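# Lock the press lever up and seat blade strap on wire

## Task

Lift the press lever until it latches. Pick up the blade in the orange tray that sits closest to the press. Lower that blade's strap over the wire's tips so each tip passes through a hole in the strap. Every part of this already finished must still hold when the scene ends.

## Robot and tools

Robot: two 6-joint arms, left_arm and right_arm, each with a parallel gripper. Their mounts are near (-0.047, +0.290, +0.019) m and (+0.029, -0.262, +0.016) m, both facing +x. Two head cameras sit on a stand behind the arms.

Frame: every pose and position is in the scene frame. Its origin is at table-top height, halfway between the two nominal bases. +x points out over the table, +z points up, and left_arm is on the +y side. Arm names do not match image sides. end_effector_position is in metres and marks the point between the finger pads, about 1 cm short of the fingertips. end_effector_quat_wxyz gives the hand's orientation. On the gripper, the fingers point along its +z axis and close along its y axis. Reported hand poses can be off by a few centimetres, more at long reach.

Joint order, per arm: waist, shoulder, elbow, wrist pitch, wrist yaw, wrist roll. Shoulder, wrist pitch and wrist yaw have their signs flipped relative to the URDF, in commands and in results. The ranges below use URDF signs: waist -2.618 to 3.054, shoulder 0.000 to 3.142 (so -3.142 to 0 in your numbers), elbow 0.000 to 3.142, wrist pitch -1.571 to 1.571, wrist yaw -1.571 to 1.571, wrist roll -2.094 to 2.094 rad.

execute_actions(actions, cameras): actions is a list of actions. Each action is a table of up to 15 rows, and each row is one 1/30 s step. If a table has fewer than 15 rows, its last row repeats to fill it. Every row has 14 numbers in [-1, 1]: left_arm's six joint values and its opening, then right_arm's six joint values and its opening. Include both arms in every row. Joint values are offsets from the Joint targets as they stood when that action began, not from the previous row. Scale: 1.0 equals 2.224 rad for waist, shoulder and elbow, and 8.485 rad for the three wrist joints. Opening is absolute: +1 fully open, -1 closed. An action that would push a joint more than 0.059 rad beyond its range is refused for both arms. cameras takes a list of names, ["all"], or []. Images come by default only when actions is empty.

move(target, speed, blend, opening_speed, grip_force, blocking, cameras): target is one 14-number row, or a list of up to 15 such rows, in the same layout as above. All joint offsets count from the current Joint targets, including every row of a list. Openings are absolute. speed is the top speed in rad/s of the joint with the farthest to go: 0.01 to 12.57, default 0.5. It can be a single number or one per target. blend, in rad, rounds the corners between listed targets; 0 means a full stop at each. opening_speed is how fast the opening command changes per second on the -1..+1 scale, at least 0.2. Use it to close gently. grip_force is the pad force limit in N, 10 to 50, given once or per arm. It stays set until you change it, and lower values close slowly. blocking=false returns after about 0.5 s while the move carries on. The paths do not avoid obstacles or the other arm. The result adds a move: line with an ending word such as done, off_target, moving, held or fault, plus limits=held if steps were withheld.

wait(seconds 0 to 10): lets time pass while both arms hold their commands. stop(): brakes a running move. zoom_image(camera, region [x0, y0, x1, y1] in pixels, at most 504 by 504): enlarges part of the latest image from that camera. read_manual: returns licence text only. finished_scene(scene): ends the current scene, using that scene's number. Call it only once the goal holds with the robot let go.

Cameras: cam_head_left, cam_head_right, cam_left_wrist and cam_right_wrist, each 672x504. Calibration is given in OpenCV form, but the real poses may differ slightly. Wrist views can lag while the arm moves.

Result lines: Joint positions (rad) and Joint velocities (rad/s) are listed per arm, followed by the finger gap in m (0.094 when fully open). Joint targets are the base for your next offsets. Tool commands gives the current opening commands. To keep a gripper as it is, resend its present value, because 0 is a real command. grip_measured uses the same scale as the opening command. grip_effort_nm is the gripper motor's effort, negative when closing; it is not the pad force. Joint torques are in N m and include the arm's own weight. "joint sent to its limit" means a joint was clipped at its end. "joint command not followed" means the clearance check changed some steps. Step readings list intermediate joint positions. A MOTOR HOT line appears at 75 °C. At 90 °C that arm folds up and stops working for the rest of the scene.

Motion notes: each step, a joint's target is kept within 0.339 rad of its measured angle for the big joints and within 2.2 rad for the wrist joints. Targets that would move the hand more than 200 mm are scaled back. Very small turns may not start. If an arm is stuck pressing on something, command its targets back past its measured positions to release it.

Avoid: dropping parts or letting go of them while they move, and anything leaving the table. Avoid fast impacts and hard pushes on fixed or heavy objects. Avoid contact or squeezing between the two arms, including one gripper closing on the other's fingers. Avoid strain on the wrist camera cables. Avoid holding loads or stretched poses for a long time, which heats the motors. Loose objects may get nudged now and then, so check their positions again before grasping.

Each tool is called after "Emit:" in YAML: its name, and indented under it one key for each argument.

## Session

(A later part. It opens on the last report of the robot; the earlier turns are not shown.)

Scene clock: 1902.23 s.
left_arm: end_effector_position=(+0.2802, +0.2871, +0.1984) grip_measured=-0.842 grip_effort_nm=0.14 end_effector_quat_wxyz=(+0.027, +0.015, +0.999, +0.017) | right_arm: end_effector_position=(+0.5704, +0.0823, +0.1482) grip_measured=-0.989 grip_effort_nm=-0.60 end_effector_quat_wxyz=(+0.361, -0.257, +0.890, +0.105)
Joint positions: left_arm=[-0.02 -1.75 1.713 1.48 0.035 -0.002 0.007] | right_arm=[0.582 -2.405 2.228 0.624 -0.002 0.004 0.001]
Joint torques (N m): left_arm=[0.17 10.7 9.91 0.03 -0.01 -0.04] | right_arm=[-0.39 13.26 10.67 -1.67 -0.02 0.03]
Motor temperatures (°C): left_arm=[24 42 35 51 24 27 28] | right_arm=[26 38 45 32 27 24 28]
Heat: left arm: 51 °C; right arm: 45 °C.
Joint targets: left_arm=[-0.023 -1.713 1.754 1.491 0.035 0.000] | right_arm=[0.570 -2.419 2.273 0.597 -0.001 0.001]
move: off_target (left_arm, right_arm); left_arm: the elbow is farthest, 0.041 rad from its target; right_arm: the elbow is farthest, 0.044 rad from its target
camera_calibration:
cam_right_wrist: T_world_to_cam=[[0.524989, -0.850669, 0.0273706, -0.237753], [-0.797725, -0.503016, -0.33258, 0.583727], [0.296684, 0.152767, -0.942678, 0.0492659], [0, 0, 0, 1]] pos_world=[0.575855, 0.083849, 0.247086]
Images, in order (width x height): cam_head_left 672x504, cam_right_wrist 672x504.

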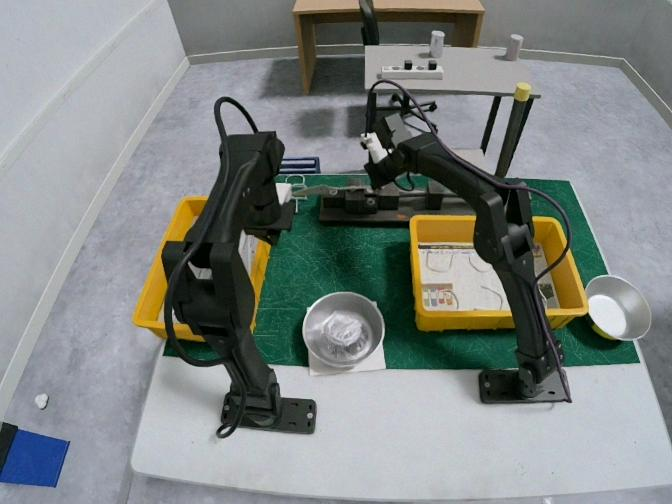

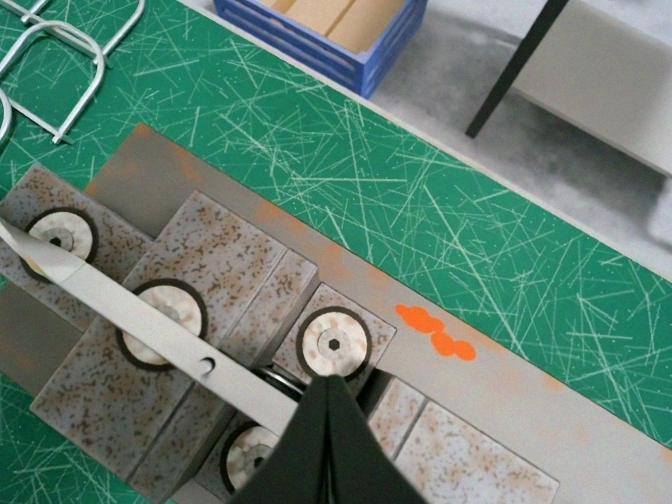

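Emit:
move:
  target: [0,0,0,0,0,0,-0.84,0,0,-0.0436,0,0,0,-1]
  speed: 0.05
  cameras: ["cam_right_wrist","cam_head_left"]

Emit:
zoom_image:
  camera: "cam_right_wrist"
  region: [180, 300, 440, 504]

Emit:
zoom_image:
  camera: "cam_head_left"
  region: [270, 140, 470, 240]

Scene clock: 1937.73 s.
left_arm: end_effector_position=(+0.2802, +0.2871, +0.1984) grip_measured=-0.842 grip_effort_nm=0.14 end_effector_quat_wxyz=(+0.027, +0.015, +0.999, +0.017) | right_arm: end_effector_position=(+0.5664, +0.0798, +0.1357) grip_measured=-0.989 grip_effort_nm=-0.60 end_effector_quat_wxyz=(+0.348, -0.258, +0.895, +0.101)
Joint positions: left_arm=[-0.02 -1.75 1.713 1.48 0.035 -0.002 0.007] | right_arm=[0.582 -2.405 2.197 0.621 -0.002 0.004 0.001]
Joint torques (N m): left_arm=[0.16 10.7 9.92 0.02 -0.01 -0.05] | right_arm=[-0.59 13.03 4.97 -1.58 -0.05 0.01]
Heat: left arm: 47 °C; right arm: 47 °C.
Joint targets: left_arm=[-0.023 -1.713 1.754 1.491 0.035 0.000] | right_arm=[0.570 -2.419 2.176 0.597 -0.001 0.001]
move: off_target (left_arm); left_arm: the elbow is farthest, 0.041 rad from its target
camera_calibration:
cam_right_wrist: T_world_to_cam=[[0.525708, -0.850213, 0.0277129, -0.237981], [-0.805135, -0.507822, -0.306389, 0.576186], [0.274569, 0.138758, -0.951503, 0.0539655], [0, 0, 0, 1]] pos_world=[0.574199, 0.082777, 0.23448]
Images, in order (width x height): cam_head_left 672x504, cam_right_wrist 672x504.

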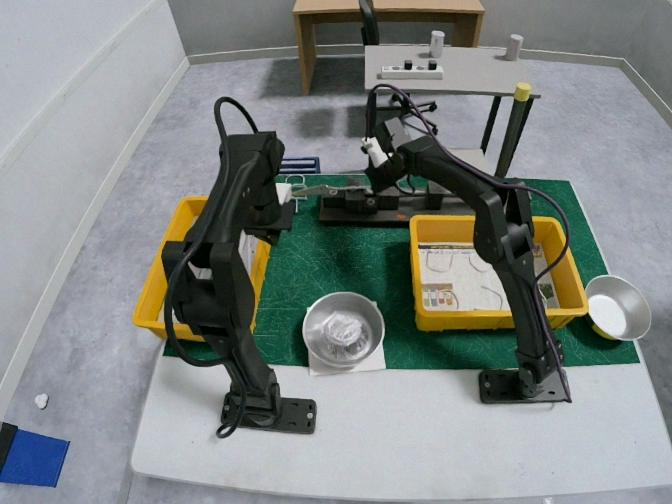

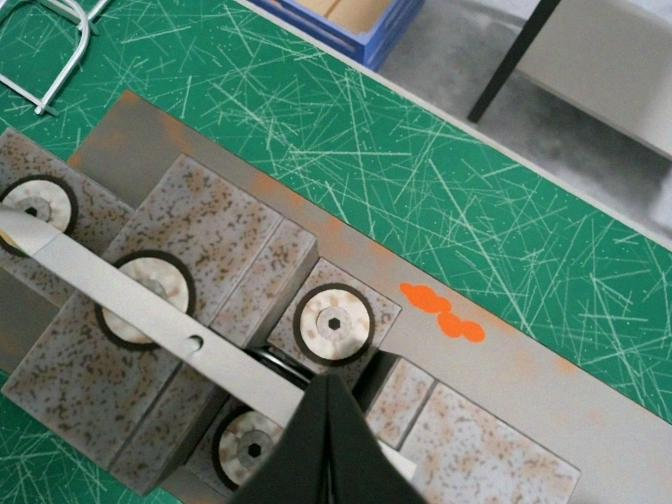

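Scaled by 1.938 from the camera's 672x504 image, which has a finer 960x720 frame.

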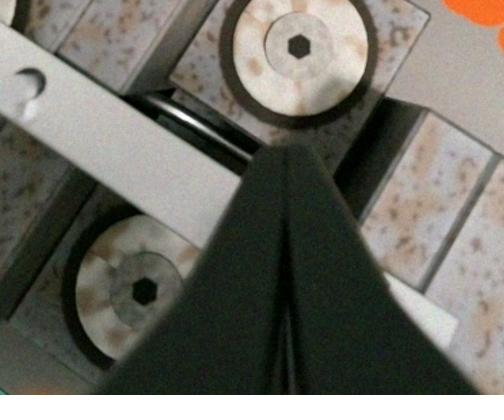

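Scaled by 2.520 from the camera's 672x504 image, which has a finer 960x720 frame.

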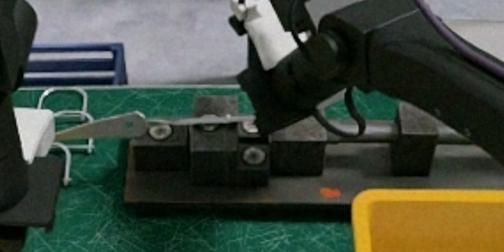

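Emit:
move:
  target: [0,0,0,0,0,0,-0.84,0,0,-0.0075,0,0,0,-1]
  speed: 0.03
  cameras: ["cam_right_wrist"]

Emit:
zoom_image:
  camera: "cam_right_wrist"
  region: [140, 280, 460, 504]

Scene clock: 1944.60 s.
left_arm: end_effector_position=(+0.2802, +0.2871, +0.1984) grip_measured=-0.842 grip_effort_nm=0.14 end_effector_quat_wxyz=(+0.027, +0.015, +0.999, +0.017) | right_arm: end_effector_position=(+0.5644, +0.0785, +0.1295) grip_measured=-0.989 grip_effort_nm=-0.61 end_effector_quat_wxyz=(+0.342, -0.259, +0.898, +0.099)
Joint positions: left_arm=[-0.02 -1.75 1.713 1.48 0.035 -0.002 0.007] | right_arm=[0.582 -2.405 2.182 0.619 -0.002 0.004 0.001]
Joint torques (N m): left_arm=[0.2 10.73 9.92 0.02 -0.02 -0.05] | right_arm=[-0.49 13.08 5.05 -1.56 -0.04 0]
Motor temperatures (°C): left_arm=[24 40 36 46 24 27 28] | right_arm=[26 40 45 36 27 24 28]
Heat: left arm: 46 °C; right arm: 45 °C.
Joint targets: left_arm=[-0.023 -1.713 1.754 1.491 0.035 0.000] | right_arm=[0.570 -2.419 2.159 0.597 -0.001 0.001]
move: off_target (left_arm); left_arm: the elbow is farthest, 0.041 rad from its target
camera_calibration:
cam_right_wrist: T_world_to_cam=[[0.526006, -0.850023, 0.0279125, -0.238019], [-0.808638, -0.510025, -0.293222, 0.572325], [0.263481, 0.131665, -0.955637, 0.0561044], [0, 0, 0, 1]] pos_world=[0.573221, 0.0821909, 0.228077]
Images, in order (width x height): cam_right_wrist 672x504.

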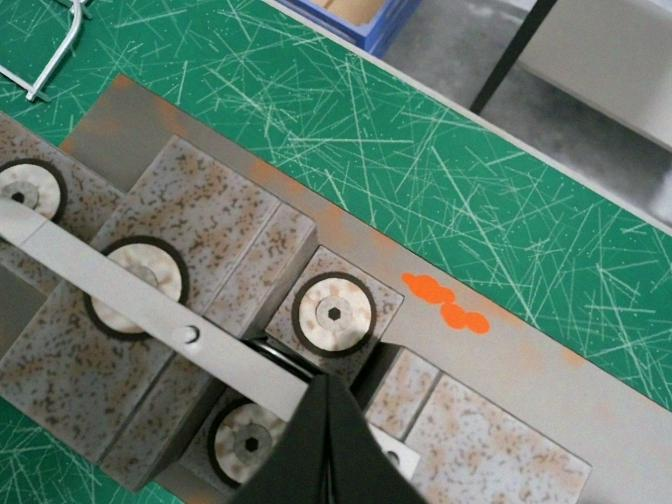

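Scaled by 1.575 from the camera's 672x504 image, which has a finer 960x720 frame.

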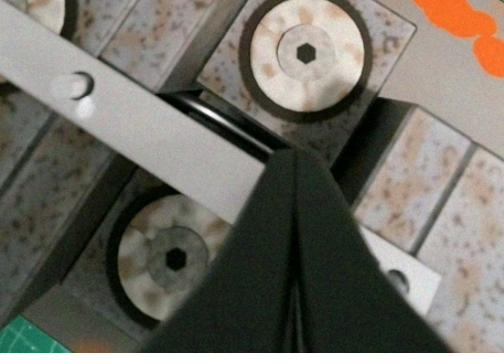

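Emit:
move:
  target: [0,0,0,0,0,0,-0.84,0,0,-0.006,0,0,0,-1]
  speed: 0.03
  cameras: ["cam_right_wrist"]

Emit:
zoom_image:
  camera: "cam_right_wrist"
  region: [140, 280, 460, 504]

Scene clock: 1950.73 s.
left_arm: end_effector_position=(+0.2802, +0.2871, +0.1984) grip_measured=-0.842 grip_effort_nm=0.14 end_effector_quat_wxyz=(+0.027, +0.015, +0.999, +0.017) | right_arm: end_effector_position=(+0.5632, +0.0777, +0.1251) grip_measured=-0.989 grip_effort_nm=-0.60 end_effector_quat_wxyz=(+0.339, -0.259, +0.899, +0.098)
Joint positions: left_arm=[-0.02 -1.75 1.713 1.48 0.035 -0.002 0.007] | right_arm=[0.582 -2.405 2.17 0.614 -0.002 0.004 0.001]
Joint torques (N m): left_arm=[0.23 10.71 9.92 0.02 -0.01 -0.05] | right_arm=[-0.62 13.16 4.71 -1.51 -0.05 0.02]
Heat: left arm: 46 °C; right arm: 44 °C.
Joint targets: left_arm=[-0.023 -1.713 1.754 1.491 0.035 0.000] | right_arm=[0.570 -2.419 2.146 0.597 -0.001 0.001]
move: off_target (left_arm); left_arm: the elbow is farthest, 0.041 rad from its target
camera_calibration:
cam_right_wrist: T_world_to_cam=[[0.52619, -0.849907, 0.0279679, -0.238016], [-0.810518, -0.511211, -0.285873, 0.570021], [0.257263, 0.127755, -0.957859, 0.0564439], [0, 0, 0, 1]] pos_world=[0.572733, 0.0818986, 0.223675]
Images, in order (width x height): cam_right_wrist 672x504.

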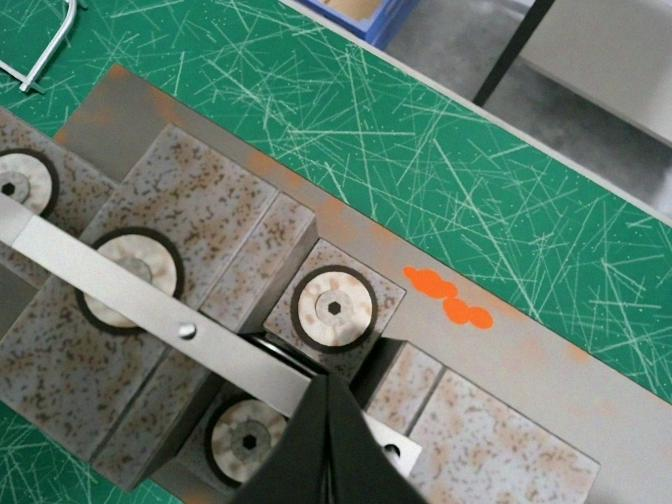

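Scaled by 1.575 from the camera's 672x504 image, which has a finer 960x720 frame.

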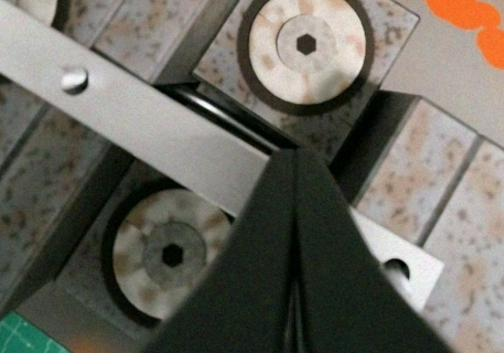

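Emit:
move:
  target: [0,0,0,0,0,0,-0.84,0,0,-0.006,0,0,0,-1]
  speed: 0.03

Emit:
move:
  target: [0,0,0,0,0,0,-0.84,0,0,-0.006,0,0,0,-1]
  speed: 0.03
  cameras: ["cam_right_wrist"]

Emit:
zoom_image:
  camera: "cam_right_wrist"
  region: [140, 280, 460, 504]

Scene clock: 1956.53 s.
left_arm: end_effector_position=(+0.2802, +0.2871, +0.1984) grip_measured=-0.842 grip_effort_nm=0.14 end_effector_quat_wxyz=(+0.027, +0.015, +0.999, +0.017) | right_arm: end_effector_position=(+0.5634, +0.0779, +0.1238) grip_measured=-0.989 grip_effort_nm=-0.60 end_effector_quat_wxyz=(+0.340, -0.259, +0.899, +0.099)
Joint positions: left_arm=[-0.02 -1.75 1.713 1.48 0.035 -0.002 0.007] | right_arm=[0.582 -2.405 2.164 0.607 -0.002 0.004 0.001]
Joint torques (N m): left_arm=[0.18 10.74 9.95 0.02 -0.02 -0.04] | right_arm=[-0.42 13.2 4.22 -1.44 -0.02 -0.01]
Heat: left arm: 45 °C; right arm: 43 °C.
Joint targets: left_arm=[-0.023 -1.713 1.754 1.491 0.035 0.000] | right_arm=[0.570 -2.419 2.132 0.597 -0.001 0.001]
move: off_target (left_arm); left_arm: the elbow is farthest, 0.041 rad from its target

Scene clock: 1957.23 s.
left_arm: end_effector_position=(+0.2802, +0.2871, +0.1984) grip_measured=-0.842 grip_effort_nm=0.15 end_effector_quat_wxyz=(+0.027, +0.015, +0.999, +0.017) | right_arm: end_effector_position=(+0.5641, +0.0783, +0.1231) grip_measured=-0.989 grip_effort_nm=-0.61 end_effector_quat_wxyz=(+0.342, -0.259, +0.898, +0.099)
Joint positions: left_arm=[-0.02 -1.75 1.713 1.48 0.035 -0.002 0.007] | right_arm=[0.582 -2.405 2.157 0.596 -0.002 0.004 0.001]
Joint torques (N m): left_arm=[0.2 10.76 9.88 0.02 -0.01 -0.04] | right_arm=[-0.5 13.04 3.74 -1.37 -0.05 0.01]
Heat: left arm: 45 °C; right arm: 43 °C.
Joint targets: left_arm=[-0.023 -1.713 1.754 1.491 0.035 0.000] | right_arm=[0.570 -2.419 2.119 0.597 -0.001 0.001]
move: off_target (left_arm, right_arm); left_arm: the elbow is farthest, 0.041 rad from its target; right_arm: the elbow is farthest, 0.039 rad from its target
camera_calibration:
cam_right_wrist: T_world_to_cam=[[0.525996, -0.850028, 0.0279462, -0.237789], [-0.809039, -0.510224, -0.291764, 0.570293], [0.262267, 0.130857, -0.956082, 0.0508749], [0, 0, 0, 1]] pos_world=[0.573123, 0.0821924, 0.221677]
Images, in order (width x height): cam_right_wrist 672x504.

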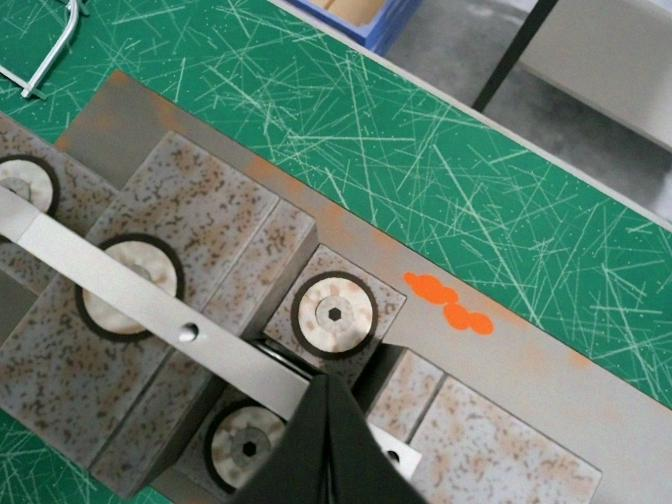

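Scaled by 1.575 from the camera's 672x504 image, which has a finer 960x720 frame.

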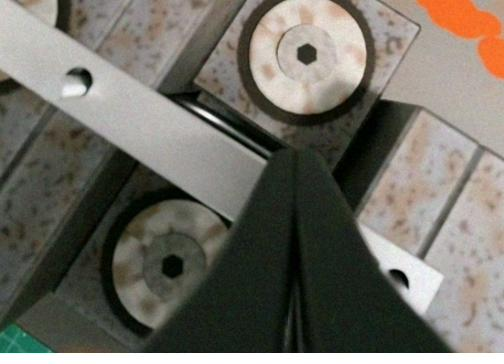

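Emit:
move:
  target:
    - [0,0,0,0,0,0,-0.84,0,0,0.0692,0,0,0,-1]
    - [0,0,0,0,0,0,-0.84,0.0094,0.1452,0.0193,0.023,0,0,-1]
  speed: [0.15,0.5]
  blend: [0.02,0]
  cameras: ["cam_right_wrist","cam_head_left"]

Emit:
zoom_image:
  camera: "cam_right_wrist"
  region: [230, 250, 400, 377]

Emit:
zoom_image:
  camera: "cam_head_left"
  region: [290, 165, 410, 225]

Scene clock: 1972.87 s.
left_arm: end_effector_position=(+0.2802, +0.2871, +0.1984) grip_measured=-0.842 grip_effort_nm=0.15 end_effector_quat_wxyz=(+0.027, +0.015, +0.999, +0.017) | right_arm: end_effector_position=(+0.5278, +0.0552, +0.2849) grip_measured=-0.989 grip_effort_nm=-0.59 end_effector_quat_wxyz=(+0.419, -0.249, +0.864, +0.122)
Joint positions: left_arm=[-0.02 -1.75 1.713 1.48 0.035 -0.002 0.007] | right_arm=[0.582 -2.106 2.18 0.742 -0.002 0.004 0.001]
Joint torques (N m): left_arm=[0.17 10.76 9.92 0.01 -0.02 -0.03] | right_arm=[0.36 12.34 5.08 -1.07 -0.03 0.01]
Heat: left arm: 44 °C; right arm: 43 °C.
Joint targets: left_arm=[-0.023 -1.713 1.754 1.491 0.035 0.000] | right_arm=[0.591 -2.096 2.162 0.792 -0.001 0.001]
move: off_target (left_arm, right_arm); left_arm: the elbow is farthest, 0.041 rad from its target; right_arm: the wrist pitch is farthest, 0.050 rad from its target
camera_calibration:
cam_right_wrist: T_world_to_cam=[[0.522061, -0.852531, 0.025351, -0.239882], [-0.753297, -0.474825, -0.455066, 0.591462], [0.399995, 0.218475, -0.890097, 0.121845], [0, 0, 0, 1]] pos_world=[0.522042, 0.0497137, 0.38369]
Images, in order (width x height): cam_head_left 672x504, cam_right_wrist 672x504.

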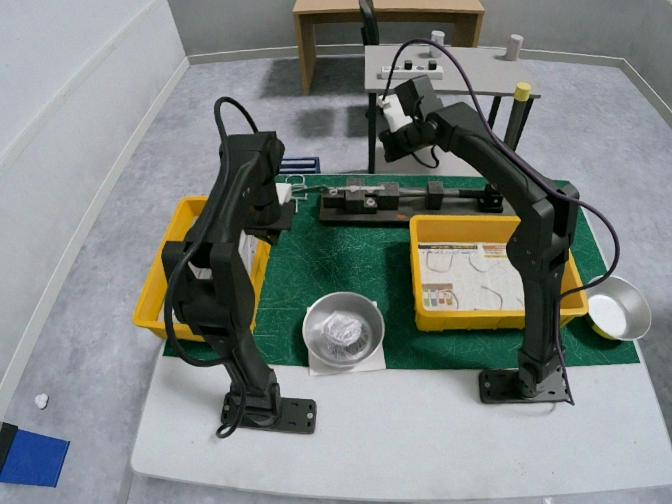

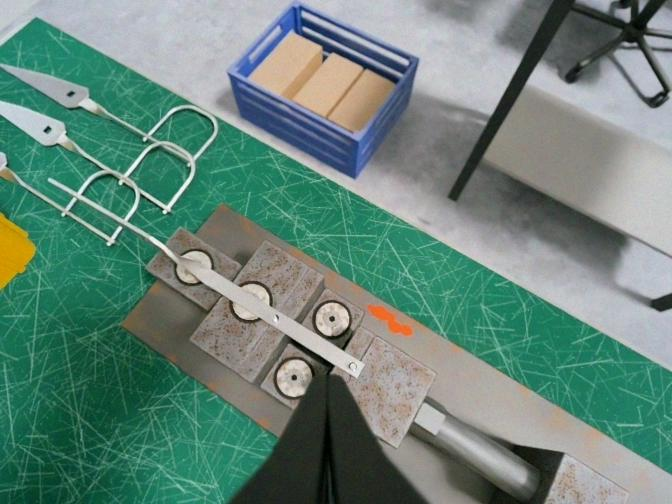

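Scaled by 2.965 from the camera's 672x504 image, which has a finer 960x720 frame.

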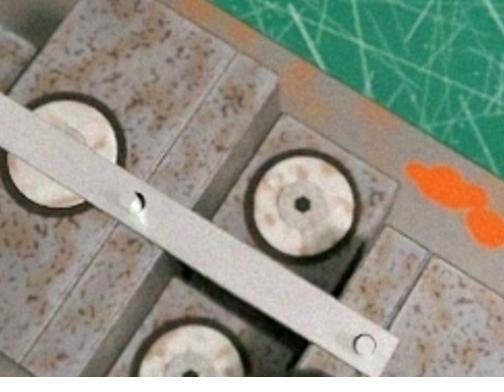

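Scaled by 4.200 from the camera's 672x504 image, which has a finer 960x720 frame.

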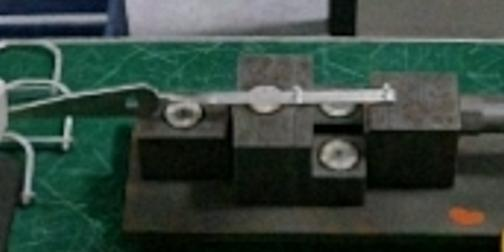

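Emit:
finished_scene:
  scene: 1

The scene is finished: the task was done.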